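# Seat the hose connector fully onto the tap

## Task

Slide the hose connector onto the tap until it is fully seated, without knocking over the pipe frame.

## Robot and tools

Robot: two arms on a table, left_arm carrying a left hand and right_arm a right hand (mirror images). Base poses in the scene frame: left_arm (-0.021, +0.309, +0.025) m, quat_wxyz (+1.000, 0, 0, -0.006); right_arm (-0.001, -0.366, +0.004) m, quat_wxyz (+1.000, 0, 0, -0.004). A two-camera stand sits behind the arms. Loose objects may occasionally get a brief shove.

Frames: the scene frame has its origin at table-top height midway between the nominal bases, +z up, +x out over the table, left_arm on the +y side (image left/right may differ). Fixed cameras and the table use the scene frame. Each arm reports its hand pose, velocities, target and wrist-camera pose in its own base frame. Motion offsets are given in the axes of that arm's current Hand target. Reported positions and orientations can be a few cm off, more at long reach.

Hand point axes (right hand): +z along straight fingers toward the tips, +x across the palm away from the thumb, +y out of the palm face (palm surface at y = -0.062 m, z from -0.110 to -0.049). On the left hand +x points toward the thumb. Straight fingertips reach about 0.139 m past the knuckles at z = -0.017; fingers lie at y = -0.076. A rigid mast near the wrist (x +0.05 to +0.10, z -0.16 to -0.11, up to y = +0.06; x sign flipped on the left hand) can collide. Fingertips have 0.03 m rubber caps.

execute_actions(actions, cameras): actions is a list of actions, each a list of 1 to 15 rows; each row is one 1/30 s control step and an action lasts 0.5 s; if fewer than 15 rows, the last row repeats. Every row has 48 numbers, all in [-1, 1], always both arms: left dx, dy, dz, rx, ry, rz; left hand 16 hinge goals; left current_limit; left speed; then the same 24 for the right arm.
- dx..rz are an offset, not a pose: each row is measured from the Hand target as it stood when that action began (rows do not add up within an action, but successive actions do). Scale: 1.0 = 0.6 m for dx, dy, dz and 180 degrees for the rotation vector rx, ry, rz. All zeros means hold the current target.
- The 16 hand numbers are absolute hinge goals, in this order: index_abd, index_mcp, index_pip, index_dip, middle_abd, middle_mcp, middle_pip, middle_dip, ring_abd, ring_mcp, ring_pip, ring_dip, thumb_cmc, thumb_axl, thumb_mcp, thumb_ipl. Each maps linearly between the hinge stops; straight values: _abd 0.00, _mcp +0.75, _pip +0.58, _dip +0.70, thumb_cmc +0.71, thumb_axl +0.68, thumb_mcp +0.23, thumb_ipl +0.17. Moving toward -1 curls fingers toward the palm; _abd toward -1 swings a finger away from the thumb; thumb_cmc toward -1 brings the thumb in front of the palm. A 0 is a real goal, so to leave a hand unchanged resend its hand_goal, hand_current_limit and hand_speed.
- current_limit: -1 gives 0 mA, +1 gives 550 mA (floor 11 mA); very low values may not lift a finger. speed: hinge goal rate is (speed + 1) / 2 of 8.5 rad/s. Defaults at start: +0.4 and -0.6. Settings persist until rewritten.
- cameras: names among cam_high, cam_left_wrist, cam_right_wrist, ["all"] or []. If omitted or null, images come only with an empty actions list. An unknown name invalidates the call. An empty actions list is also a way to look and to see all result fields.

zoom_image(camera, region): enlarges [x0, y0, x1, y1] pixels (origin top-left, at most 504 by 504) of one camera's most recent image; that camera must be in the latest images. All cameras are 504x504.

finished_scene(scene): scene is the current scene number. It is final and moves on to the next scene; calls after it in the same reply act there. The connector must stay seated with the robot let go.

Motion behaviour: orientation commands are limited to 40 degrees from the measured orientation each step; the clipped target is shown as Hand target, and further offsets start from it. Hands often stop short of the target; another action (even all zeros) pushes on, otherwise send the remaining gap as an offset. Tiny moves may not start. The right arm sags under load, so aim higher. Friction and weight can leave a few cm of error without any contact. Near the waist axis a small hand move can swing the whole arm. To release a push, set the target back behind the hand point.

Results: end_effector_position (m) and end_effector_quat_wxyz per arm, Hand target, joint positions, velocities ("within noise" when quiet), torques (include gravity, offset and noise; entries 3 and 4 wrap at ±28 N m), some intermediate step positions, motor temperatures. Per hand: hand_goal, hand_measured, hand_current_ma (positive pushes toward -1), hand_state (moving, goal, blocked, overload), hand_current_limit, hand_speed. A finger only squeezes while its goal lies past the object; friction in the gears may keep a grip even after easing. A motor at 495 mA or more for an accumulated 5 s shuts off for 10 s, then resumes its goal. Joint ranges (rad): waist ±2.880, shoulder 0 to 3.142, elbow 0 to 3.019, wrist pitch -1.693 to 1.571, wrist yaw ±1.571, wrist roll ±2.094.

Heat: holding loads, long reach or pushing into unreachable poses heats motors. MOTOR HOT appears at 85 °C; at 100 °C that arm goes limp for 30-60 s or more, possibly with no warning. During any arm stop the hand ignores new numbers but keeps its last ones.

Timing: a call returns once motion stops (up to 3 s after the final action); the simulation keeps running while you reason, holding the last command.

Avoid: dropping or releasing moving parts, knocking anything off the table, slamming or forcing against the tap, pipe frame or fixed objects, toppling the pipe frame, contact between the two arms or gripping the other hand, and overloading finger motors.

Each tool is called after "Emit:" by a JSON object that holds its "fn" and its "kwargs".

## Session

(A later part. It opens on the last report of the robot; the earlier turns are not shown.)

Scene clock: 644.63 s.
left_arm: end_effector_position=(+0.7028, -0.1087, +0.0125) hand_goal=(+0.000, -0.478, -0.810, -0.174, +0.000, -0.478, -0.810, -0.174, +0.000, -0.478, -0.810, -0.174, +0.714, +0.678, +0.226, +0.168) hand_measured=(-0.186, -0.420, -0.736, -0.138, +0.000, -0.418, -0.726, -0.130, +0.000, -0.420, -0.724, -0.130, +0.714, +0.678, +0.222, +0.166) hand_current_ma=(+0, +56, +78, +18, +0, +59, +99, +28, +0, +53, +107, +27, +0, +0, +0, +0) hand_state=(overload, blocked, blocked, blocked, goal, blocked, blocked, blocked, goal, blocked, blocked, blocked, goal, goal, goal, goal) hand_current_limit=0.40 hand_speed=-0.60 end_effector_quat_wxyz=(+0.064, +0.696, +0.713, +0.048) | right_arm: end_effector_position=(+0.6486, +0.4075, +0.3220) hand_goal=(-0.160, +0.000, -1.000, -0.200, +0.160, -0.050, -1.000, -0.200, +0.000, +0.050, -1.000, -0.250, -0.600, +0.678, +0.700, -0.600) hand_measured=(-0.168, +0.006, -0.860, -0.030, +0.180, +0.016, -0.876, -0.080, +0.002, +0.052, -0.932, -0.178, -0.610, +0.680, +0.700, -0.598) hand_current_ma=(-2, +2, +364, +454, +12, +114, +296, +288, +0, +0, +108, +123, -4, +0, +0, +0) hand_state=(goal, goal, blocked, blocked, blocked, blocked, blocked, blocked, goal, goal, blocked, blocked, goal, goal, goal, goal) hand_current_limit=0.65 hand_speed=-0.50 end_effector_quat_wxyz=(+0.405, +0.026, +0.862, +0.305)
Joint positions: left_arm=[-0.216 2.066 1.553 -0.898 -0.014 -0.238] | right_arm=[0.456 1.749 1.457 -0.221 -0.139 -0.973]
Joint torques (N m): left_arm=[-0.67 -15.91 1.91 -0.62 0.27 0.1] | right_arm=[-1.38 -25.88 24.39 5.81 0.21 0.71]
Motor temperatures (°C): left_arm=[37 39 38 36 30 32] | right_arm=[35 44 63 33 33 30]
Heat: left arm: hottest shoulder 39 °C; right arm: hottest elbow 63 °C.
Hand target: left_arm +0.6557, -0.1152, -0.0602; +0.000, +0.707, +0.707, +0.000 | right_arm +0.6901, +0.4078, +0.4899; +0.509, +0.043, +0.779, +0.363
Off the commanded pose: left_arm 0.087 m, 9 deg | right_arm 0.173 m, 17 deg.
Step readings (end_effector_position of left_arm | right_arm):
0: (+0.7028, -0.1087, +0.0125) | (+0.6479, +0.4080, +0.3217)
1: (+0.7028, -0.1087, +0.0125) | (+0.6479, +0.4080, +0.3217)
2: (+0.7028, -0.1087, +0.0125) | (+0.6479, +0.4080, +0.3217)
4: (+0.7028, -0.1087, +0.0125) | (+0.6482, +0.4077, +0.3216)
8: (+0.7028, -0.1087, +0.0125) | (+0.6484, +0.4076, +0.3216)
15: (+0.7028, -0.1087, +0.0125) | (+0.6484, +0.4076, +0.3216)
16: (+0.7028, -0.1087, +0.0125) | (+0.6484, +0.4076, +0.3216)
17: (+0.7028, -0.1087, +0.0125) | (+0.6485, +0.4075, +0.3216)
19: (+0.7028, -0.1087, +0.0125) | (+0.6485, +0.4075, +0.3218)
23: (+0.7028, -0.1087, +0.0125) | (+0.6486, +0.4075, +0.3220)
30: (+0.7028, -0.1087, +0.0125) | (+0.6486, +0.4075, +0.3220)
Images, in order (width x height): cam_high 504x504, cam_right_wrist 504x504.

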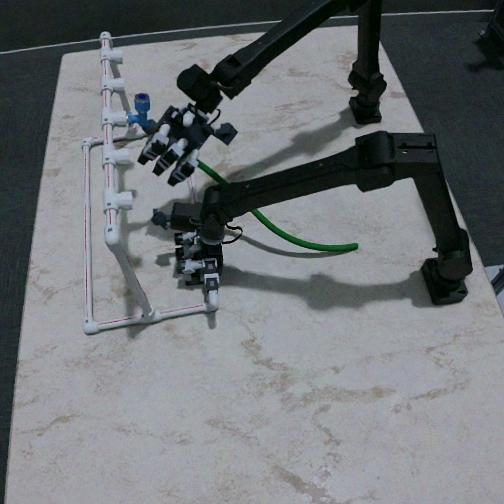

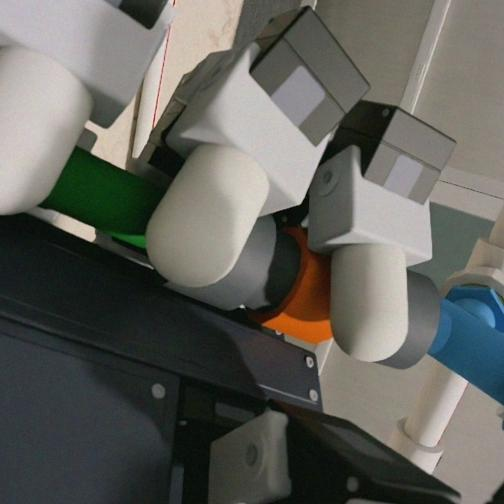

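Emit:
{"fn": "execute_actions", "kwargs": {"actions": [[[0,0,0,0,0,0,0,-0.479,-0.81,-0.174,0,-0.479,-0.81,-0.174,0,-0.479,-0.81,-0.174,0.714,0.678,0.226,0.168,0.4,-0.6,-0.0253,0.0078,0.0013,0,0,0,-0.16,0.0,-1,-0.2,0.16,-0.05,-1,-0.2,0,0.05,-1,-0.25,-0.6,0.678,0.7,-0.6,0.65,-0.5]],[[0,0,0,0,0,0,0,-0.479,-0.81,-0.174,0,-0.479,-0.81,-0.174,0,-0.479,-0.81,-0.174,0.714,0.678,0.226,0.168,0.4,-0.6,-0.0253,0.0078,0.0013,0,0,0,-0.16,0.0,-1,-0.2,0.16,-0.05,-1,-0.2,0,0.05,-1,-0.25,-0.6,0.678,0.7,-0.6,0.65,-0.5]]], "cameras": ["cam_high","cam_right_wrist"]}}

Emit:
{"fn": "zoom_image", "kwargs": {"camera": "cam_high", "region": [60, 10, 260, 330]}}

Emit:
{"fn": "zoom_image", "kwargs": {"camera": "cam_right_wrist", "region": [200, 160, 504, 460]}}

Scene clock: 646.50 s.
left_arm: end_effector_position=(+0.7013, -0.1092, +0.0149) hand_goal=(+0.000, -0.478, -0.810, -0.174, +0.000, -0.478, -0.810, -0.174, +0.000, -0.478, -0.810, -0.174, +0.714, +0.678, +0.226, +0.168) hand_measured=(-0.186, -0.420, -0.736, -0.138, +0.000, -0.418, -0.726, -0.130, +0.000, -0.420, -0.724, -0.130, +0.714, +0.678, +0.222, +0.166) hand_current_ma=(+0, +56, +78, +18, +0, +59, +99, +28, +0, +53, +107, +27, +0, +0, +0, +0) hand_state=(overload, blocked, blocked, blocked, goal, blocked, blocked, blocked, goal, blocked, blocked, blocked, goal, goal, goal, goal) hand_current_limit=0.40 hand_speed=-0.60 end_effector_quat_wxyz=(+0.065, +0.694, +0.715, +0.049) | right_arm: end_effector_position=(+0.6499, +0.4068, +0.3259) hand_goal=(-0.160, +0.000, -1.000, -0.200, +0.160, -0.050, -1.000, -0.200, +0.000, +0.050, -1.000, -0.250, -0.600, +0.678, +0.700, -0.600) hand_measured=(-0.168, +0.006, -0.860, -0.030, +0.180, +0.016, -0.876, -0.080, +0.004, +0.052, -0.932, -0.178, -0.610, +0.680, +0.700, -0.598) hand_current_ma=(-2, +2, +364, +454, +12, +114, +296, +288, +0, +0, +108, +123, -4, +0, +0, +0) hand_state=(goal, goal, blocked, blocked, blocked, blocked, blocked, blocked, goal, goal, blocked, blocked, goal, goal, goal, goal) hand_current_limit=0.65 hand_speed=-0.50 end_effector_quat_wxyz=(+0.397, +0.026, +0.866, +0.304)
Joint positions: left_arm=[-0.218 2.059 1.548 -0.898 -0.015 -0.246] | right_arm=[0.452 1.749 1.478 -0.258 -0.148 -0.973]
Joint torques (N m): left_arm=[-0.5 -15.38 2.17 -0.61 0.33 0.18] | right_arm=[-2.32 -26.52 27.81 4.41 -0.06 0.64]
Motor temperatures (°C): left_arm=[37 39 38 36 30 32] | right_arm=[35 44 64 33 33 30]
Heat: left arm: hottest shoulder 39 °C; right arm: hottest elbow 64 °C.
Hand target: left_arm +0.6557, -0.1153, -0.0601; +0.000, +0.707, +0.707, +0.000 | right_arm +0.7032, +0.4020, +0.5183; +0.509, +0.043, +0.779, +0.363
Off the commanded pose: left_arm 0.088 m, 9 deg | right_arm 0.200 m, 18 deg.
Step readings (end_effector_position of left_arm | right_arm):
0: (+0.7028, -0.1087, +0.0125) | (+0.6486, +0.4075, +0.3220)
1: (+0.7028, -0.1087, +0.0125) | (+0.6487, +0.4075, +0.3223)
2: (+0.7028, -0.1087, +0.0125) | (+0.6488, +0.4076, +0.3227)
4: (+0.7027, -0.1085, +0.0125) | (+0.6489, +0.4077, +0.3232)
8: (+0.7027, -0.1087, +0.0125) | (+0.6490, +0.4077, +0.3234)
15: (+0.7027, -0.1087, +0.0128) | (+0.6491, +0.4075, +0.3237)
16: (+0.7027, -0.1087, +0.0128) | (+0.6491, +0.4076, +0.3238)
17: (+0.7027, -0.1087, +0.0128) | (+0.6491, +0.4075, +0.3238)
19: (+0.7028, -0.1087, +0.0130) | (+0.6494, +0.4072, +0.3247)
23: (+0.7018, -0.1089, +0.0143) | (+0.6496, +0.4072, +0.3256)
30: (+0.7013, -0.1092, +0.0149) | (+0.6499, +0.4068, +0.3259)
Images, in order (width x height): cam_high 504x504, cam_right_wrist 504x504.

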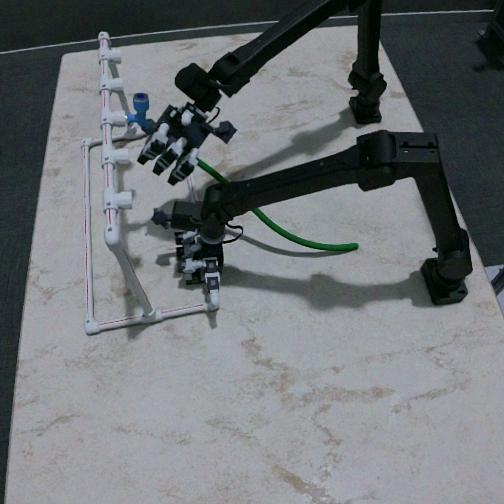

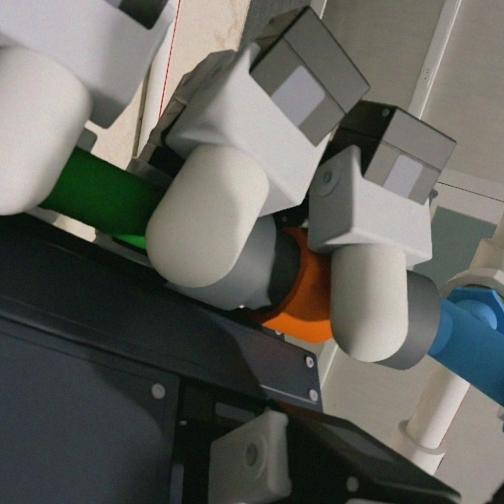

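Scaled by 1.575 from the camera's 504x504 image, which has a finer 720x720 frame.

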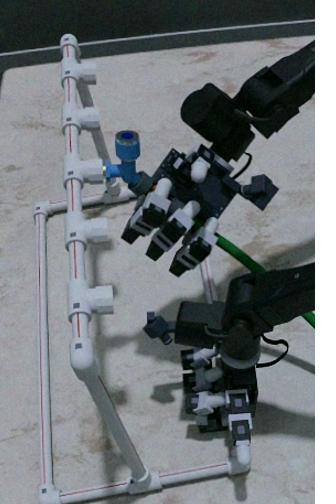

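Scaled by 1.658 from the camera's 504x504 image, which has a finer 720x720 frame.

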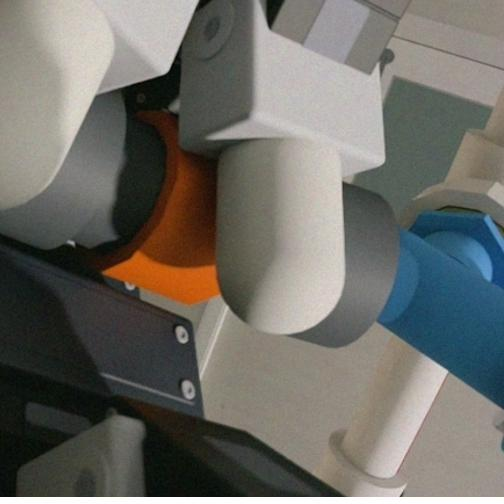

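Emit:
{"fn": "execute_actions", "kwargs": {"actions": [[[0,0,0,0,0,0,0,-0.479,-0.81,-0.174,0,-0.479,-0.81,-0.174,0,-0.479,-0.81,-0.174,0.714,0.678,0.226,0.168,0.4,-0.6,0.05,-0.0156,-0.0026,0.003,0.01,-0.004,-0.16,0.0,-1,-0.2,0.16,-0.05,-1,-0.2,0,0.05,-1,-0.25,-0.6,0.678,0.7,-0.6,0.6,-0.5]],[[0,0,0,0,0,0,0,-0.479,-0.81,-0.174,0,-0.479,-0.81,-0.174,0,-0.479,-0.81,-0.174,0.714,0.678,0.226,0.168,0.4,-0.6,0.05,-0.0156,-0.0026,0.003,0.01,-0.004,-0.16,0.0,-1,-0.2,0.16,-0.05,-1,-0.2,0,0.05,-1,-0.25,-0.6,0.678,0.7,-0.6,0.6,-0.5]],[[0,0,0,0,0,0,0,-0.479,-0.81,-0.174,0,-0.479,-0.81,-0.174,0,-0.479,-0.81,-0.174,0.714,0.678,0.226,0.168,0.4,-0.6,0.05,-0.0156,-0.0026,0.003,0.01,-0.004,-0.16,0.0,-1,-0.2,0.16,-0.05,-1,-0.2,0,0.05,-1,-0.25,-0.6,0.678,0.7,-0.6,0.6,-0.5]],[[0,0,0,0,0,0,0,-0.479,-0.81,-0.174,0,-0.479,-0.81,-0.174,0,-0.479,-0.81,-0.174,0.714,0.678,0.226,0.168,0.4,-0.6,0.05,-0.0156,-0.0026,0.0,0.0,-0.0,-0.16,0.0,-1,-0.2,0.16,-0.05,-1,-0.2,0,0.05,-1,-0.25,-0.6,0.678,0.7,-0.6,0.6,-0.5]]], "cameras": ["cam_high","cam_right_wrist"]}}

Emit:
{"fn": "zoom_image", "kwargs": {"camera": "cam_right_wrist", "region": [200, 160, 504, 460]}}

Scene clock: 649.50 s.
left_arm: end_effector_position=(+0.6988, -0.1074, +0.0124) hand_goal=(+0.000, -0.478, -0.810, -0.174, +0.000, -0.478, -0.810, -0.174, +0.000, -0.478, -0.810, -0.174, +0.714, +0.678, +0.226, +0.168) hand_measured=(-0.186, -0.420, -0.736, -0.138, +0.000, -0.418, -0.726, -0.130, +0.000, -0.420, -0.724, -0.130, +0.714, +0.678, +0.222, +0.166) hand_current_ma=(+0, +56, +78, +18, +0, +59, +99, +28, +0, +53, +107, +27, +0, +0, +0, +0) hand_state=(overload, blocked, blocked, blocked, goal, blocked, blocked, blocked, goal, blocked, blocked, blocked, goal, goal, goal, goal) hand_current_limit=0.40 hand_speed=-0.60 end_effector_quat_wxyz=(+0.062, +0.691, +0.719, +0.048) | right_arm: end_effector_position=(+0.6468, +0.4115, +0.3222) hand_goal=(-0.160, +0.000, -1.000, -0.200, +0.160, -0.050, -1.000, -0.200, +0.000, +0.050, -1.000, -0.250, -0.600, +0.678, +0.700, -0.600) hand_measured=(-0.168, +0.008, -0.860, -0.030, +0.180, +0.016, -0.876, -0.080, +0.004, +0.052, -0.932, -0.178, -0.610, +0.680, +0.700, -0.598) hand_current_ma=(-2, +3, +364, +440, +12, +114, +296, +288, +0, +0, +108, +123, -4, +0, +0, +0) hand_state=(goal, goal, blocked, blocked, blocked, blocked, blocked, blocked, goal, goal, blocked, blocked, goal, goal, goal, goal) hand_current_limit=0.60 hand_speed=-0.50 end_effector_quat_wxyz=(+0.418, +0.023, +0.855, +0.307)
Joint positions: left_arm=[-0.217 2.059 1.543 -0.898 -0.017 -0.255] | right_arm=[0.464 1.75 1.442 -0.176 -0.127 -0.977]
Joint torques (N m): left_arm=[-0.56 -15.33 2.52 -0.58 0.42 0.27] | right_arm=[0.73 -24.59 15.38 5.64 -0.03 0.37]
Motor temperatures (°C): left_arm=[37 39 38 36 30 32] | right_arm=[35 45 65 33 33 30]
Heat: left arm: hottest shoulder 39 °C; right arm: hottest elbow 65 °C.
Hand target: left_arm +0.6557, -0.1152, -0.0601; +0.000, +0.707, +0.707, +0.000 | right_arm +0.6482, +0.4184, +0.4065; +0.478, +0.018, +0.808, +0.344
Off the commanded pose: left_arm 0.085 m, 9 deg | right_arm 0.084 m, 10 deg.
Step readings (end_effector_position of left_arm | right_arm):
0: (+0.7013, -0.1092, +0.0149) | (+0.6499, +0.4068, +0.3259)
1: (+0.7013, -0.1092, +0.0149) | (+0.6499, +0.4068, +0.3259)
2: (+0.7013, -0.1092, +0.0149) | (+0.6499, +0.4068, +0.3259)
4: (+0.7013, -0.1092, +0.0149) | (+0.6499, +0.4068, +0.3259)
8: (+0.7013, -0.1092, +0.0149) | (+0.6499, +0.4068, +0.3259)
15: (+0.7013, -0.1092, +0.0149) | (+0.6499, +0.4068, +0.3259)
16: (+0.7013, -0.1092, +0.0149) | (+0.6499, +0.4068, +0.3259)
17: (+0.7013, -0.1092, +0.0149) | (+0.6499, +0.4069, +0.3256)
19: (+0.7013, -0.1092, +0.0149) | (+0.6498, +0.4069, +0.3256)
23: (+0.7013, -0.1092, +0.0149) | (+0.6498, +0.4070, +0.3255)
30: (+0.7013, -0.1092, +0.0149) | (+0.6496, +0.4072, +0.3255)
31: (+0.7013, -0.1092, +0.0149) | (+0.6497, +0.4072, +0.3255)
32: (+0.7013, -0.1092, +0.0149) | (+0.6496, +0.4074, +0.3254)
34: (+0.7013, -0.1092, +0.0149) | (+0.6493, +0.4080, +0.3254)
38: (+0.7013, -0.1090, +0.0149) | (+0.6493, +0.4082, +0.3250)
45: (+0.7013, -0.1090, +0.0149) | (+0.6494, +0.4082, +0.3250)
46: (+0.7013, -0.1090, +0.0149) | (+0.6493, +0.4084, +0.3250)
47: (+0.7011, -0.1090, +0.0148) | (+0.6491, +0.4085, +0.3241)
49: (+0.7004, -0.1087, +0.0141) | (+0.6483, +0.4092, +0.3224)
53: (+0.6988, -0.1074, +0.0124) | (+0.6473, +0.4107, +0.3218)
60: (+0.6988, -0.1074, +0.0124) | (+0.6468, +0.4115, +0.3221)
Images, in order (width x height): cam_high 504x504, cam_right_wrist 504x504.

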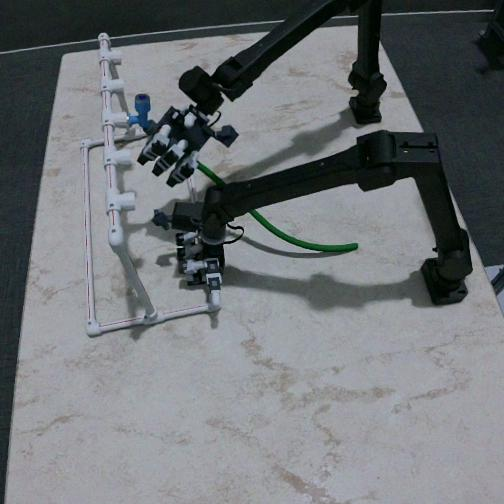

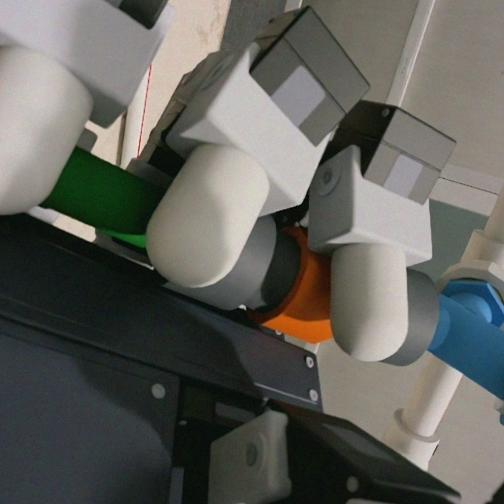

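Scaled by 1.658 from the camera's 504x504 image, which has a finer 720x720 frame.

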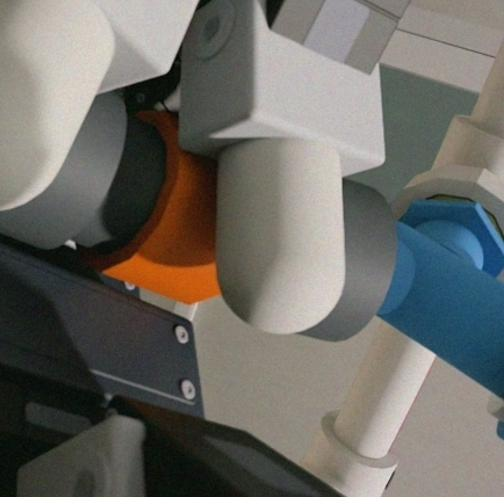

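Emit:
{"fn": "execute_actions", "kwargs": {"actions": [[[0,0,0,0,0,0,0,-0.479,-0.81,-0.174,0,-0.479,-0.81,-0.174,0,-0.479,-0.81,-0.174,0.714,0.678,0.226,0.168,0.4,-0.6,0.03,-0.0094,-0.0016,0,0,0,-0.16,0.0,-1,-0.2,0.16,-0.05,-1,-0.2,0,0.05,-1,-0.25,-0.6,0.678,0.7,-0.6,0.6,-0.5]],[[0,0,0,0,0,0,0,-0.479,-0.81,-0.174,0,-0.479,-0.81,-0.174,0,-0.479,-0.81,-0.174,0.714,0.678,0.226,0.168,0.4,-0.6,0.03,-0.0094,-0.0016,0,0,0,-0.16,0.0,-1,-0.2,0.16,-0.05,-1,-0.2,0,0.05,-1,-0.25,-0.6,0.678,0.7,-0.6,0.6,-0.5]]], "cameras": ["cam_high","cam_right_wrist"]}}

Emit:
{"fn": "zoom_image", "kwargs": {"camera": "cam_right_wrist", "region": [200, 160, 504, 460]}}

Scene clock: 651.30 s.
left_arm: end_effector_position=(+0.6980, -0.1083, +0.0123) hand_goal=(+0.000, -0.478, -0.810, -0.174, +0.000, -0.478, -0.810, -0.174, +0.000, -0.478, -0.810, -0.174, +0.714, +0.678, +0.226, +0.168) hand_measured=(-0.186, -0.420, -0.736, -0.138, +0.000, -0.418, -0.726, -0.130, +0.000, -0.420, -0.724, -0.130, +0.714, +0.678, +0.222, +0.166) hand_current_ma=(+0, +55, +79, +18, +0, +59, +99, +28, +0, +54, +107, +27, +0, +0, +0, +0) hand_state=(overload, blocked, blocked, blocked, goal, blocked, blocked, blocked, goal, blocked, blocked, blocked, goal, goal, goal, goal) hand_current_limit=0.40 hand_speed=-0.60 end_effector_quat_wxyz=(+0.061, +0.696, +0.714, +0.048) | right_arm: end_effector_position=(+0.6430, +0.4141, +0.3216) hand_goal=(-0.160, +0.000, -1.000, -0.200, +0.160, -0.050, -1.000, -0.200, +0.000, +0.050, -1.000, -0.250, -0.600, +0.678, +0.700, -0.600) hand_measured=(-0.168, +0.012, -0.860, -0.030, +0.180, +0.016, -0.876, -0.080, +0.002, +0.048, -0.932, -0.178, -0.610, +0.680, +0.700, -0.598) hand_current_ma=(-2, +6, +364, +440, +12, +114, +296, +288, +0, +0, +109, +123, -4, +0, +0, +0) hand_state=(goal, goal, blocked, blocked, blocked, blocked, blocked, blocked, goal, goal, blocked, blocked, goal, goal, goal, goal) hand_current_limit=0.60 hand_speed=-0.50 end_effector_quat_wxyz=(+0.447, +0.023, +0.836, +0.318)
Joint positions: left_arm=[-0.217 2.057 1.539 -0.898 -0.017 -0.241] | right_arm=[0.474 1.75 1.392 -0.054 -0.106 -0.971]
Joint torques (N m): left_arm=[-0.62 -15.15 2.84 -0.58 0.4 0.11] | right_arm=[1.32 -24.18 12.07 4.55 -0.08 0.37]
Motor temperatures (°C): left_arm=[37 39 38 36 30 32] | right_arm=[35 45 64 33 33 30]
Heat: left arm: hottest shoulder 39 °C; right arm: hottest elbow 64 °C.
Hand target: left_arm +0.6558, -0.1152, -0.0601; +0.000, +0.707, +0.707, +0.000 | right_arm +0.6305, +0.4216, +0.3731; +0.478, +0.018, +0.808, +0.344
Off the commanded pose: left_arm 0.084 m, 9 deg | right_arm 0.054 m, 6 deg.
Step readings (end_effector_position of left_arm | right_arm):
0: (+0.6988, -0.1074, +0.0124) | (+0.6468, +0.4115, +0.3223)
1: (+0.6988, -0.1074, +0.0124) | (+0.6468, +0.4114, +0.3221)
2: (+0.6988, -0.1074, +0.0124) | (+0.6463, +0.4119, +0.3216)
4: (+0.6988, -0.1075, +0.0124) | (+0.6452, +0.4134, +0.3214)
8: (+0.6986, -0.1077, +0.0121) | (+0.6443, +0.4143, +0.3216)
15: (+0.6985, -0.1078, +0.0122) | (+0.6442, +0.4143, +0.3218)
16: (+0.6985, -0.1078, +0.0122) | (+0.6442, +0.4142, +0.3216)
17: (+0.6986, -0.1079, +0.0122) | (+0.6440, +0.4142, +0.3214)
19: (+0.6982, -0.1079, +0.0120) | (+0.6435, +0.4144, +0.3212)
23: (+0.6980, -0.1081, +0.0122) | (+0.6432, +0.4143, +0.3216)
30: (+0.6980, -0.1083, +0.0123) | (+0.6430, +0.4141, +0.3217)
Images, in order (width x height): cam_high 504x504, cam_right_wrist 504x504.

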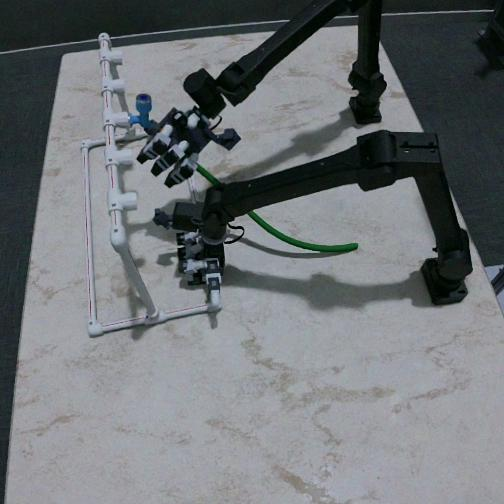

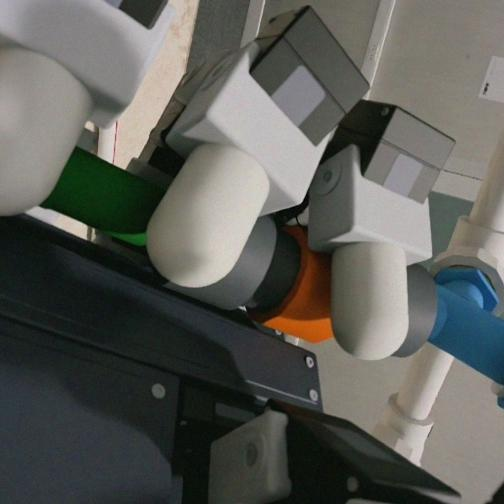

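Scaled by 1.658 from the camera's 504x504 image, which has a finer 720x720 frame.

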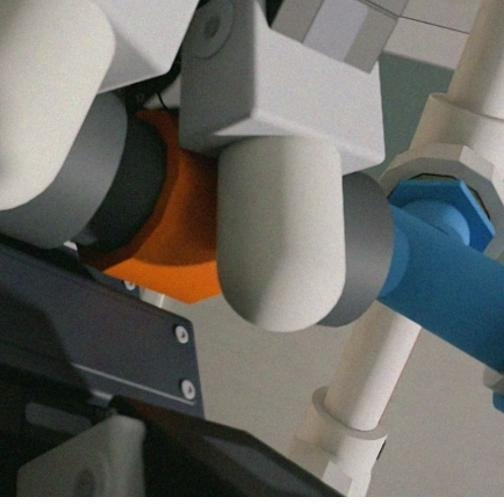

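Emit:
{"fn": "execute_actions", "kwargs": {"actions": [[[0,0,0,0,0,0,0,-0.479,-0.81,-0.174,0,-0.479,-0.81,-0.174,0,-0.479,-0.81,-0.174,0.714,0.678,0.226,0.168,0.4,-0.6,-0.032,0.0104,0.0017,0,0,0,-0.16,0.0,-1,-0.2,0.16,-0.05,-1,-0.2,0,0.05,-1,-0.25,-0.6,0.678,0.7,-0.6,0.5,-0.5]],[[0,0,0,0,0,0,0,-0.479,-0.81,-0.174,0,-0.479,-0.81,-0.174,0,-0.479,-0.81,-0.174,0.714,0.678,0.226,0.168,0.4,-0.6,0,0,0,0,0,0,-0.16,0.04,-0.88,-0.05,0.16,0.04,-0.9,-0.1,0,0.05,-0.95,-0.18,-0.6,0.678,0.7,-0.6,0.3,-0.8]]], "cameras": ["cam_high","cam_right_wrist"]}}

Emit:
{"fn": "zoom_image", "kwargs": {"camera": "cam_right_wrist", "region": [200, 160, 504, 460]}}

Scene clock: 653.80 s.
left_arm: end_effector_position=(+0.6980, -0.1084, +0.0123) hand_goal=(+0.000, -0.478, -0.810, -0.174, +0.000, -0.478, -0.810, -0.174, +0.000, -0.478, -0.810, -0.174, +0.714, +0.678, +0.226, +0.168) hand_measured=(-0.186, -0.420, -0.736, -0.138, +0.000, -0.418, -0.726, -0.130, +0.000, -0.420, -0.724, -0.130, +0.714, +0.678, +0.222, +0.166) hand_current_ma=(+0, +55, +79, +18, +0, +59, +99, +28, +0, +54, +107, +27, +0, +0, +0, +0) hand_state=(overload, blocked, blocked, blocked, goal, blocked, blocked, blocked, goal, blocked, blocked, blocked, goal, goal, goal, goal) hand_current_limit=0.40 hand_speed=-0.60 end_effector_quat_wxyz=(+0.061, +0.697, +0.713, +0.048) | right_arm: end_effector_position=(+0.6422, +0.4139, +0.3217) hand_goal=(-0.160, +0.040, -0.880, -0.050, +0.160, +0.040, -0.900, -0.100, +0.000, +0.050, -0.950, -0.180, -0.600, +0.678, +0.700, -0.600) hand_measured=(-0.168, +0.046, -0.844, -0.028, +0.180, +0.042, -0.860, -0.076, -0.006, +0.052, -0.914, -0.162, -0.610, +0.680, +0.700, -0.598) hand_current_ma=(-2, +2, +36, +15, +12, +0, +45, +19, -1, +1, +36, +12, -4, +0, +0, +0) hand_state=(goal, goal, blocked, blocked, blocked, goal, blocked, blocked, goal, goal, blocked, goal, goal, goal, goal, goal) hand_current_limit=0.30 hand_speed=-0.80 end_effector_quat_wxyz=(+0.445, +0.024, +0.837, +0.318)
Joint positions: left_arm=[-0.217 2.057 1.539 -0.898 -0.017 -0.24] | right_arm=[0.474 1.748 1.392 -0.061 -0.108 -0.97]
Joint torques (N m): left_arm=[-0.56 -15.03 2.84 -0.58 0.39 0.1] | right_arm=[0.62 -24.06 15.94 2.8 -0.38 0.32]
Motor temperatures (°C): left_arm=[37 39 38 35 30 32] | right_arm=[35 45 64 33 33 30]
Heat: left arm: hottest shoulder 39 °C; right arm: hottest elbow 64 °C.
Hand target: left_arm +0.6558, -0.1152, -0.0601; +0.000, +0.707, +0.707, +0.000 | right_arm +0.6398, +0.4201, +0.3910; +0.478, +0.018, +0.808, +0.344
Off the commanded pose: left_arm 0.084 m, 9 deg | right_arm 0.070 m, 6 deg.
Step readings (end_effector_position of left_arm | right_arm):
0: (+0.6978, -0.1082, +0.0121) | (+0.6430, +0.4141, +0.3216)
1: (+0.6978, -0.1082, +0.0121) | (+0.6430, +0.4141, +0.3216)
2: (+0.6978, -0.1082, +0.0121) | (+0.6430, +0.4141, +0.3216)
4: (+0.6978, -0.1082, +0.0121) | (+0.6430, +0.4141, +0.3216)
8: (+0.6980, -0.1083, +0.0123) | (+0.6428, +0.4142, +0.3214)
15: (+0.6980, -0.1084, +0.0123) | (+0.6426, +0.4142, +0.3213)
16: (+0.6978, -0.1083, +0.0121) | (+0.6426, +0.4142, +0.3212)
17: (+0.6978, -0.1083, +0.0121) | (+0.6426, +0.4142, +0.3215)
19: (+0.6978, -0.1083, +0.0121) | (+0.6423, +0.4140, +0.3217)
23: (+0.6978, -0.1083, +0.0121) | (+0.6422, +0.4139, +0.3217)
30: (+0.6980, -0.1084, +0.0123) | (+0.6422, +0.4139, +0.3217)
Images, in order (width x height): cam_high 504x504, cam_right_wrist 504x504.

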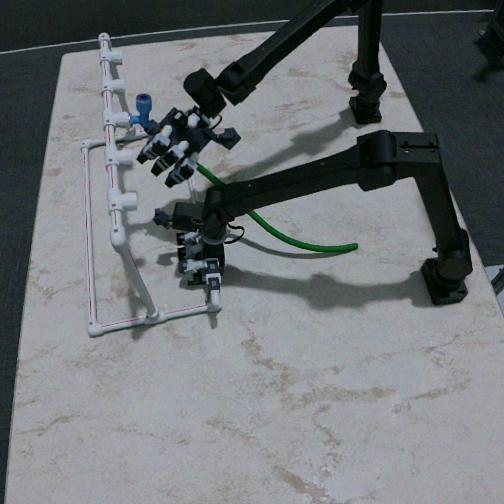

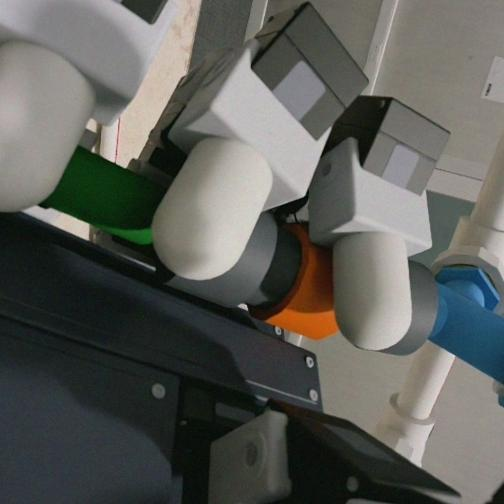

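Scaled by 1.658 from the camera's 504x504 image, which has a finer 720x720 frame.

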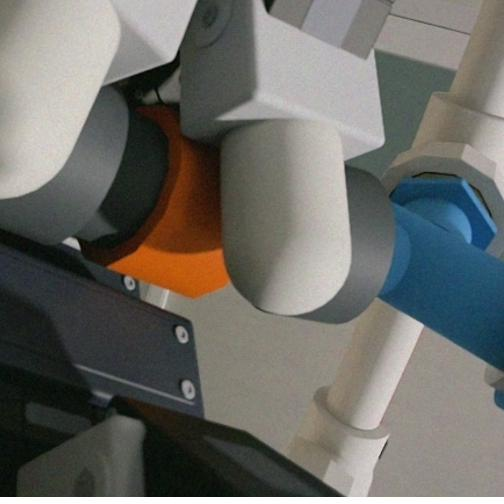

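Emit:
{"fn": "execute_actions", "kwargs": {"actions": [[[0,0,0,0,0,0,0,-0.479,-0.81,-0.174,0,-0.479,-0.81,-0.174,0,-0.479,-0.81,-0.174,0.714,0.678,0.226,0.168,0.4,-0.6,0,0,0,0,0,0,-0.16,0.06,-0.8,0.0,0.16,0.06,-0.8,-0.05,0,0.06,-0.88,-0.1,-0.6,0.678,0.7,-0.6,0.3,-0.8]]], "cameras": ["cam_high","cam_right_wrist"]}}

Emit:
{"fn": "zoom_image", "kwargs": {"camera": "cam_right_wrist", "region": [200, 160, 504, 460]}}

Scene clock: 654.90 s.
left_arm: end_effector_position=(+0.6978, -0.1083, +0.0121) hand_goal=(+0.000, -0.478, -0.810, -0.174, +0.000, -0.478, -0.810, -0.174, +0.000, -0.478, -0.810, -0.174, +0.714, +0.678, +0.226, +0.168) hand_measured=(-0.186, -0.420, -0.736, -0.138, +0.000, -0.418, -0.726, -0.130, +0.000, -0.420, -0.724, -0.130, +0.714, +0.678, +0.222, +0.166) hand_current_ma=(+0, +55, +79, +18, +0, +59, +99, +28, +0, +54, +107, +27, +0, +0, +0, +0) hand_state=(overload, blocked, blocked, blocked, goal, blocked, blocked, blocked, goal, blocked, blocked, blocked, goal, goal, goal, goal) hand_current_limit=0.40 hand_speed=-0.60 end_effector_quat_wxyz=(+0.061, +0.697, +0.713, +0.048) | right_arm: end_effector_position=(+0.6422, +0.4139, +0.3220) hand_goal=(-0.160, +0.060, -0.800, +0.000, +0.160, +0.060, -0.800, -0.050, +0.000, +0.060, -0.880, -0.100, -0.600, +0.678, +0.700, -0.600) hand_measured=(-0.164, +0.068, -0.804, -0.002, +0.162, +0.062, -0.804, -0.052, -0.004, +0.062, -0.884, -0.102, -0.610, +0.680, +0.700, -0.598) hand_current_ma=(-1, +3, -1, +0, +0, +0, -1, +0, -1, +0, -1, -1, -4, +0, +0, +0) hand_state=(goal, goal, goal, goal, goal, goal, goal, goal, goal, goal, goal, goal, goal, goal, goal, goal) hand_current_limit=0.30 hand_speed=-0.80 end_effector_quat_wxyz=(+0.445, +0.024, +0.837, +0.318)
Joint positions: left_arm=[-0.217 2.057 1.539 -0.898 -0.017 -0.24] | right_arm=[0.474 1.748 1.392 -0.061 -0.108 -0.97]
Joint torques (N m): left_arm=[-0.5 -15.09 2.84 -0.58 0.4 0.1] | right_arm=[0.62 -24.12 15.94 2.82 -0.38 0.32]
Motor temperatures (°C): left_arm=[37 39 37 35 30 32] | right_arm=[35 45 63 33 33 30]
Heat: left arm: hottest shoulder 39 °C; right arm: hottest elbow 63 °C.
Hand target: left_arm +0.6557, -0.1152, -0.0603; +0.000, +0.707, +0.707, +0.000 | right_arm +0.6398, +0.4201, +0.3910; +0.478, +0.018, +0.808, +0.344
Off the commanded pose: left_arm 0.084 m, 9 deg | right_arm 0.069 m, 6 deg.
Step readings (end_effector_position of left_arm | right_arm):
0: (+0.6980, -0.1084, +0.0123) | (+0.6422, +0.4139, +0.3217)
1: (+0.6978, -0.1083, +0.0121) | (+0.6422, +0.4139, +0.3217)
2: (+0.6978, -0.1083, +0.0121) | (+0.6422, +0.4139, +0.3217)
4: (+0.6978, -0.1083, +0.0121) | (+0.6422, +0.4139, +0.3220)
8: (+0.6978, -0.1083, +0.0121) | (+0.6422, +0.4139, +0.3220)
15: (+0.6978, -0.1083, +0.0121) | (+0.6422, +0.4139, +0.3220)
Images, in order (width x height): cam_high 504x504, cam_right_wrist 504x504.

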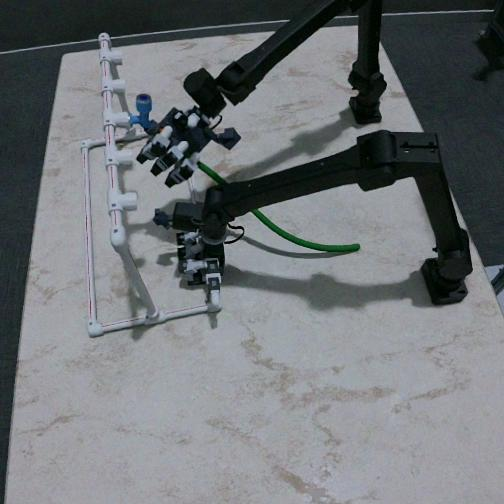

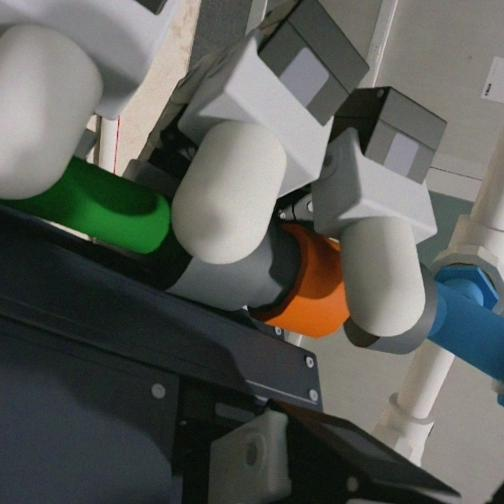

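Scaled by 1.658 from the camera's 504x504 image, which has a finer 720x720 frame.

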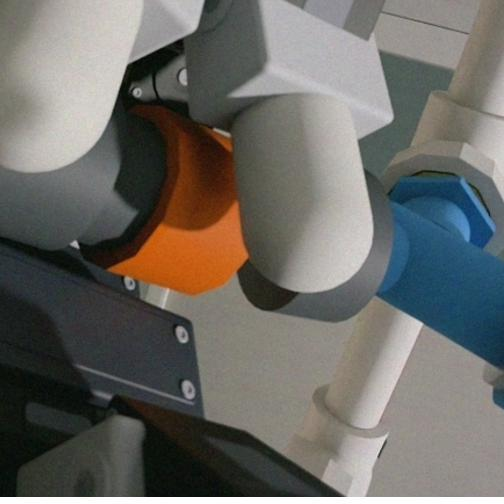

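Emit:
{"fn": "execute_actions", "kwargs": {"actions": [[[0,0,0,0,0,0,0,-0.479,-0.81,-0.174,0,-0.479,-0.81,-0.174,0,-0.479,-0.81,-0.174,0.714,0.678,0.226,0.168,0.4,-0.6,0,0,0,0,0,0,-0.16,0.2,-0.6,0.2,0.16,0.06,-0.8,-0.05,0,0.06,-0.88,-0.1,-0.6,0.678,0.7,-0.6,0.3,-0.8]],[[0,0,0,0,0,0,0,-0.479,-0.81,-0.174,0,-0.479,-0.81,-0.174,0,-0.479,-0.81,-0.174,0.714,0.678,0.226,0.168,0.4,-0.6,0,0,0,0,0,0,-0.16,0.4,-0.4,0.3,0.16,0.06,-0.8,-0.05,0,0.06,-0.88,-0.1,-0.6,0.678,0.7,-0.6,0.3,-0.7]],[[0,0,0,0,0,0,0,-0.479,-0.81,-0.174,0,-0.479,-0.81,-0.174,0,-0.479,-0.81,-0.174,0.714,0.678,0.226,0.168,0.4,-0.6,0,0,0,0,0,0,-0.16,0.55,-0.2,0.4,0.16,0.06,-0.8,-0.05,0,0.06,-0.88,-0.1,-0.6,0.678,0.7,-0.6,0.3,-0.7]]], "cameras": ["cam_high","cam_right_wrist"]}}

Emit:
{"fn": "zoom_image", "kwargs": {"camera": "cam_right_wrist", "region": [200, 160, 504, 460]}}

Scene clock: 657.30 s.
left_arm: end_effector_position=(+0.6978, -0.1083, +0.0121) hand_goal=(+0.000, -0.478, -0.810, -0.174, +0.000, -0.478, -0.810, -0.174, +0.000, -0.478, -0.810, -0.174, +0.714, +0.678, +0.226, +0.168) hand_measured=(-0.186, -0.420, -0.736, -0.138, +0.000, -0.418, -0.726, -0.130, +0.000, -0.420, -0.724, -0.130, +0.714, +0.678, +0.222, +0.166) hand_current_ma=(+0, +55, +79, +18, +0, +59, +99, +28, +0, +54, +107, +27, +0, +0, +0, +0) hand_state=(overload, blocked, blocked, blocked, goal, blocked, blocked, blocked, goal, blocked, blocked, blocked, goal, goal, goal, goal) hand_current_limit=0.40 hand_speed=-0.60 end_effector_quat_wxyz=(+0.061, +0.697, +0.713, +0.048) | right_arm: end_effector_position=(+0.6419, +0.4137, +0.3234) hand_goal=(-0.160, +0.550, -0.200, +0.400, +0.160, +0.060, -0.800, -0.050, +0.000, +0.060, -0.880, -0.100, -0.600, +0.678, +0.700, -0.600) hand_measured=(-0.164, +0.554, -0.200, +0.398, +0.162, +0.062, -0.804, -0.052, -0.004, +0.062, -0.884, -0.102, -0.610, +0.680, +0.700, -0.598) hand_current_ma=(-1, +1, +0, +0, +0, +0, -1, +0, -1, +0, -1, -1, -4, +0, +0, +0) hand_state=(goal, goal, goal, goal, goal, goal, goal, goal, goal, goal, goal, goal, goal, goal, goal, goal) hand_current_limit=0.30 hand_speed=-0.70 end_effector_quat_wxyz=(+0.445, +0.024, +0.836, +0.318)
Joint positions: left_arm=[-0.217 2.057 1.539 -0.898 -0.017 -0.24] | right_arm=[0.474 1.746 1.392 -0.061 -0.108 -0.97]
Joint torques (N m): left_arm=[-0.56 -15.09 2.85 -0.57 0.4 0.1] | right_arm=[0.62 -23.82 16.02 2.85 -0.37 0.31]
Motor temperatures (°C): left_arm=[37 38 37 35 30 32] | right_arm=[35 45 63 33 33 30]
Heat: left arm: hottest shoulder 38 °C; right arm: hottest elbow 63 °C.
Hand target: left_arm +0.6557, -0.1152, -0.0603; +0.000, +0.707, +0.707, +0.000 | right_arm +0.6397, +0.4201, +0.3911; +0.478, +0.018, +0.808, +0.344
Off the commanded pose: left_arm 0.084 m, 9 deg | right_arm 0.068 m, 6 deg.
Step readings (end_effector_position of left_arm | right_arm):
0: (+0.6978, -0.1083, +0.0121) | (+0.6422, +0.4139, +0.3220)
1: (+0.6978, -0.1083, +0.0121) | (+0.6422, +0.4139, +0.3220)
2: (+0.6978, -0.1083, +0.0121) | (+0.6421, +0.4138, +0.3222)
4: (+0.6980, -0.1084, +0.0123) | (+0.6419, +0.4137, +0.3231)
8: (+0.6980, -0.1084, +0.0123) | (+0.6419, +0.4137, +0.3234)
15: (+0.6978, -0.1083, +0.0121) | (+0.6419, +0.4137, +0.3234)
16: (+0.6978, -0.1083, +0.0121) | (+0.6419, +0.4137, +0.3234)
17: (+0.6978, -0.1083, +0.0121) | (+0.6419, +0.4137, +0.3234)
19: (+0.6978, -0.1083, +0.0121) | (+0.6419, +0.4137, +0.3234)
23: (+0.6978, -0.1083, +0.0121) | (+0.6419, +0.4137, +0.3234)
30: (+0.6978, -0.1083, +0.0121) | (+0.6419, +0.4137, +0.3234)
31: (+0.6978, -0.1083, +0.0121) | (+0.6419, +0.4137, +0.3234)
32: (+0.6978, -0.1083, +0.0121) | (+0.6419, +0.4137, +0.3234)
34: (+0.6978, -0.1083, +0.0121) | (+0.6419, +0.4137, +0.3234)
38: (+0.6978, -0.1083, +0.0121) | (+0.6419, +0.4137, +0.3234)
45: (+0.6978, -0.1083, +0.0121) | (+0.6419, +0.4137, +0.3234)
Images, in order (width x height): cam_high 504x504, cam_right_wrist 504x504.

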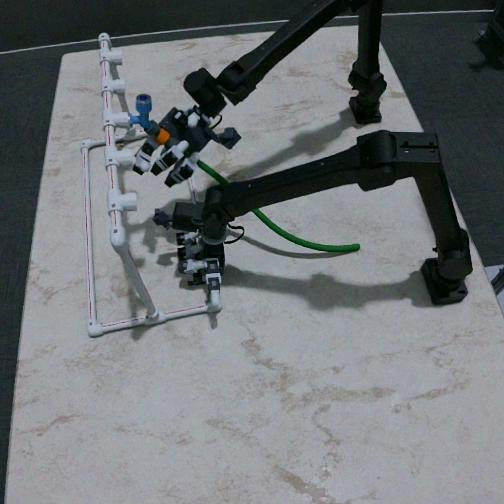

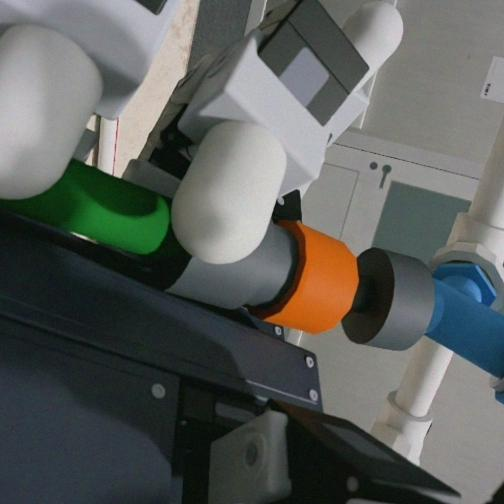

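Scaled by 1.658 from the camera's 504x504 image, which has a finer 720x720 frame.

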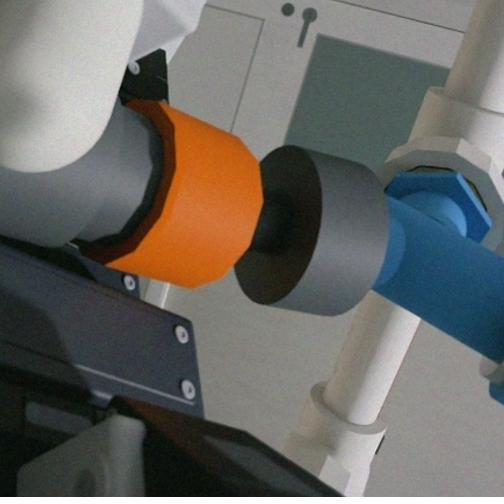

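Emit:
{"fn": "zoom_image", "kwargs": {"camera": "cam_right_wrist", "region": [240, 200, 460, 380]}}

Scaled by 2.291 from the camera's 504x504 image, which has a finer 720x720 frame.

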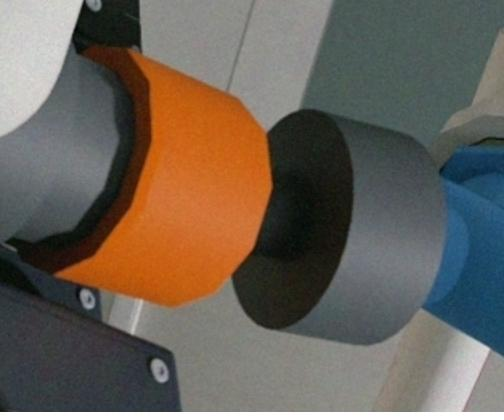

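Emit:
{"fn": "zoom_image", "kwargs": {"camera": "cam_right_wrist", "region": [330, 240, 440, 360]}}

Emit:
{"fn": "zoom_image", "kwargs": {"camera": "cam_right_wrist", "region": [240, 210, 370, 340]}}

Scaled by 4.200 from the camera's 504x504 image, which has a finer 720x720 frame.

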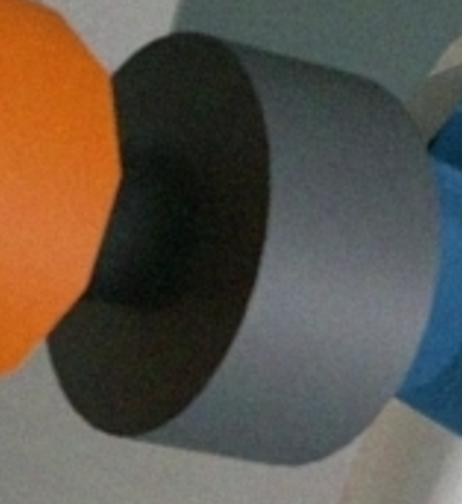

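Scaled by 3.877 from the camera's 504x504 image, which has a finer 720x720 frame.

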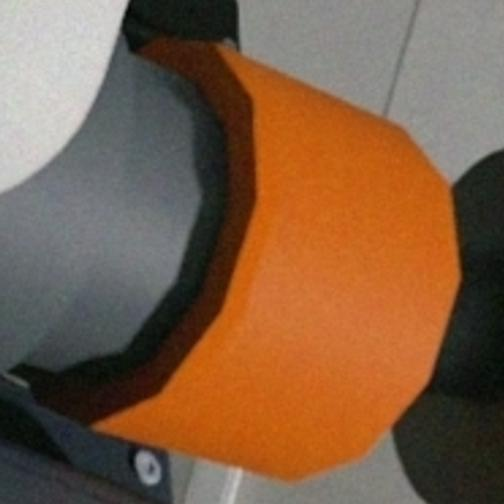

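Emit:
{"fn": "zoom_image", "kwargs": {"camera": "cam_high", "region": [120, 80, 200, 160]}}

Scaled by 6.300 from the camera's 504x504 image, which has a finer 720x720 frame.

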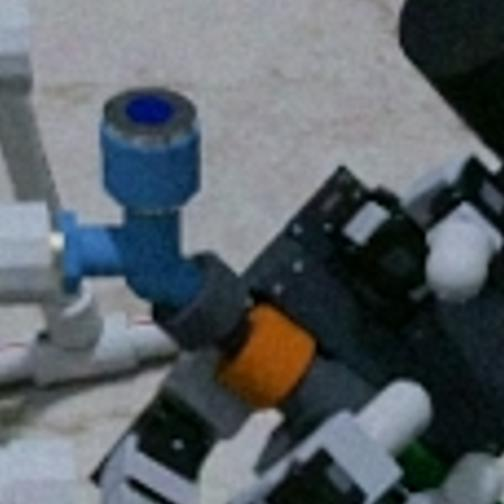

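Emit:
{"fn": "zoom_image", "kwargs": {"camera": "cam_high", "region": [138, 108, 178, 148]}}

Scaled by 12.600 from the camera's 504x504 image, which has a finer 720x720 frame.

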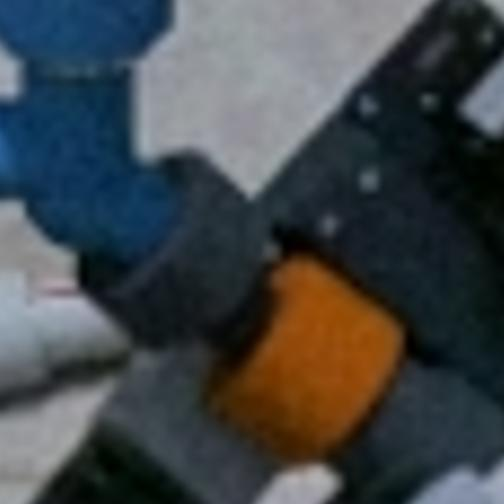

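Emit:
{"fn": "execute_actions", "kwargs": {"actions": [[[0,0,0,0,0,0,0,-0.479,-0.81,-0.174,0,-0.479,-0.81,-0.174,0,-0.479,-0.81,-0.174,0.714,0.678,0.226,0.168,0.4,-0.6,0,0,0,0,0,0,-0.16,0.55,-0.2,0.4,0.16,0.0,-1,-0.2,0,0.05,-1,-0.25,-0.6,0.678,0.7,-0.6,0.5,-0.5]],[[0,0,0,0,0,0,0,-0.479,-0.81,-0.174,0,-0.479,-0.81,-0.174,0,-0.479,-0.81,-0.174,0.714,0.678,0.226,0.168,0.4,-0.6,0.0068,-0.0025,-0.0004,-0.0055,-0.0107,-0.0307,-0.16,0.55,-0.2,0.4,0.16,0.0,-1,-0.2,0,0.05,-1,-0.25,-0.6,0.678,0.7,-0.6,0.5,-0.5]],[[0,0,0,0,0,0,0,-0.479,-0.81,-0.174,0,-0.479,-0.81,-0.174,0,-0.479,-0.81,-0.174,0.714,0.678,0.226,0.168,0.4,-0.6,0.0068,-0.0025,-0.0004,-0.0055,-0.0107,-0.0307,-0.16,0.55,-0.2,0.4,0.16,0.0,-1,-0.2,0,0.05,-1,-0.25,-0.6,0.678,0.7,-0.6,0.5,-0.5]]], "cameras": ["cam_high","cam_right_wrist"]}}

Emit:
{"fn": "zoom_image", "kwargs": {"camera": "cam_right_wrist", "region": [240, 200, 460, 380]}}

Emit:
{"fn": "zoom_image", "kwargs": {"camera": "cam_high", "region": [138, 108, 178, 148]}}

Scene clock: 669.13 s.
left_arm: end_effector_position=(+0.6978, -0.1083, +0.0121) hand_goal=(+0.000, -0.478, -0.810, -0.174, +0.000, -0.478, -0.810, -0.174, +0.000, -0.478, -0.810, -0.174, +0.714, +0.678, +0.226, +0.168) hand_measured=(-0.186, -0.420, -0.736, -0.138, +0.000, -0.418, -0.726, -0.130, +0.000, -0.420, -0.724, -0.130, +0.714, +0.678, +0.222, +0.166) hand_current_ma=(+0, +55, +79, +18, +0, +59, +99, +28, +0, +54, +107, +27, +0, +0, +0, +0) hand_state=(overload, blocked, blocked, blocked, goal, blocked, blocked, blocked, goal, blocked, blocked, blocked, goal, goal, goal, goal) hand_current_limit=0.40 hand_speed=-0.60 end_effector_quat_wxyz=(+0.061, +0.697, +0.713, +0.048) | right_arm: end_effector_position=(+0.6348, +0.4179, +0.3224) hand_goal=(-0.160, +0.550, -0.200, +0.400, +0.160, +0.000, -1.000, -0.200, +0.000, +0.050, -1.000, -0.250, -0.600, +0.678, +0.700, -0.600) hand_measured=(-0.164, +0.554, -0.200, +0.398, +0.182, +0.032, -0.846, -0.112, +0.014, +0.052, -0.920, -0.164, -0.610, +0.680, +0.700, -0.598) hand_current_ma=(-1, +1, +0, +0, +12, +33, +413, +167, +5, +0, +140, +166, -4, +0, +0, +0) hand_state=(goal, goal, goal, goal, blocked, blocked, blocked, blocked, goal, goal, blocked, blocked, goal, goal, goal, goal) hand_current_limit=0.50 hand_speed=-0.50 end_effector_quat_wxyz=(+0.483, -0.042, +0.825, +0.291)
Joint positions: left_arm=[-0.217 2.057 1.539 -0.898 -0.017 -0.24] | right_arm=[0.469 1.746 1.386 -0.016 -0.117 -1.126]
Joint torques (N m): left_arm=[-0.56 -15.09 2.84 -0.58 0.39 0.1] | right_arm=[-0.09 -22.71 14.39 5.64 -0.34 0.02]
Motor temperatures (°C): left_arm=[37 38 37 35 30 32] | right_arm=[35 45 61 33 33 30]
Heat: left arm: hottest shoulder 38 °C; right arm: hottest elbow 61 °C.
Hand target: left_arm +0.6556, -0.1152, -0.0603; +0.000, +0.707, +0.707, +0.000 | right_arm +0.6361, +0.4203, +0.3833; +0.536, -0.056, +0.784, +0.309
Off the commanded pose: left_arm 0.084 m, 9 deg | right_arm 0.061 m, 8 deg.
Step readings (end_effector_position of left_arm | right_arm):
0: (+0.6978, -0.1083, +0.0121) | (+0.6419, +0.4137, +0.3234)
1: (+0.6978, -0.1083, +0.0121) | (+0.6419, +0.4137, +0.3234)
2: (+0.6978, -0.1083, +0.0121) | (+0.6419, +0.4137, +0.3233)
4: (+0.6978, -0.1083, +0.0121) | (+0.6423, +0.4131, +0.3233)
8: (+0.6978, -0.1083, +0.0121) | (+0.6423, +0.4130, +0.3233)
15: (+0.6978, -0.1083, +0.0121) | (+0.6424, +0.4130, +0.3234)
16: (+0.6978, -0.1083, +0.0121) | (+0.6424, +0.4130, +0.3234)
17: (+0.6978, -0.1083, +0.0121) | (+0.6423, +0.4131, +0.3233)
19: (+0.6978, -0.1083, +0.0121) | (+0.6420, +0.4131, +0.3229)
23: (+0.6978, -0.1083, +0.0121) | (+0.6422, +0.4123, +0.3233)
30: (+0.6978, -0.1083, +0.0121) | (+0.6413, +0.4130, +0.3230)
31: (+0.6978, -0.1083, +0.0121) | (+0.6412, +0.4131, +0.3231)
32: (+0.6978, -0.1083, +0.0121) | (+0.6410, +0.4133, +0.3237)
34: (+0.6978, -0.1083, +0.0121) | (+0.6401, +0.4143, +0.3245)
38: (+0.6978, -0.1083, +0.0121) | (+0.6374, +0.4163, +0.3239)
45: (+0.6978, -0.1083, +0.0121) | (+0.6353, +0.4176, +0.3227)
Images, in order (width x height): cam_high 504x504, cam_right_wrist 504x504.

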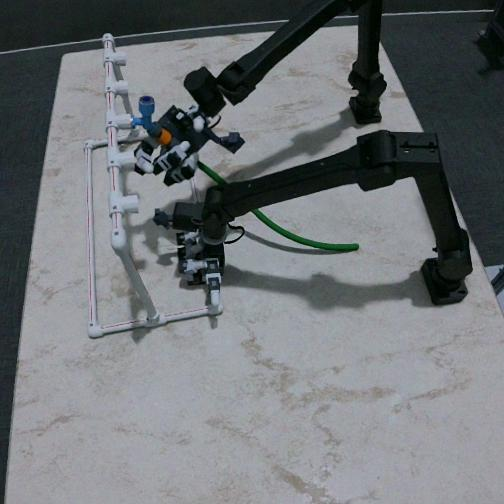

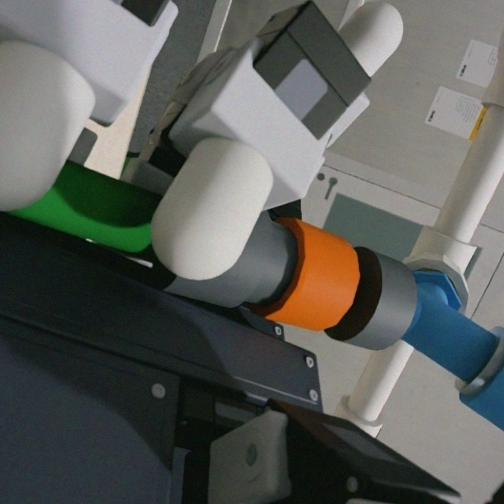

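Scaled by 2.291 from the camera's 504x504 image, which has a finer 720x720 frame.

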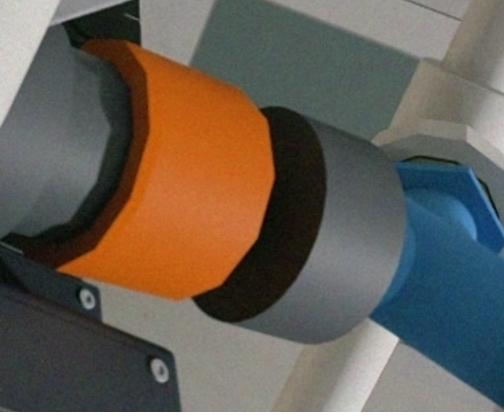

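Scaled by 12.600 from the camera's 504x504 image, which has a finer 720x720 frame.

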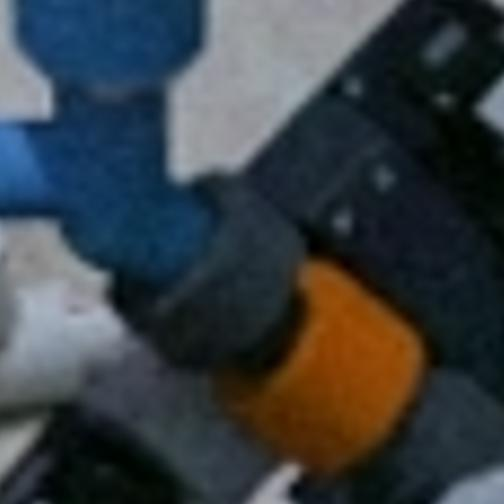

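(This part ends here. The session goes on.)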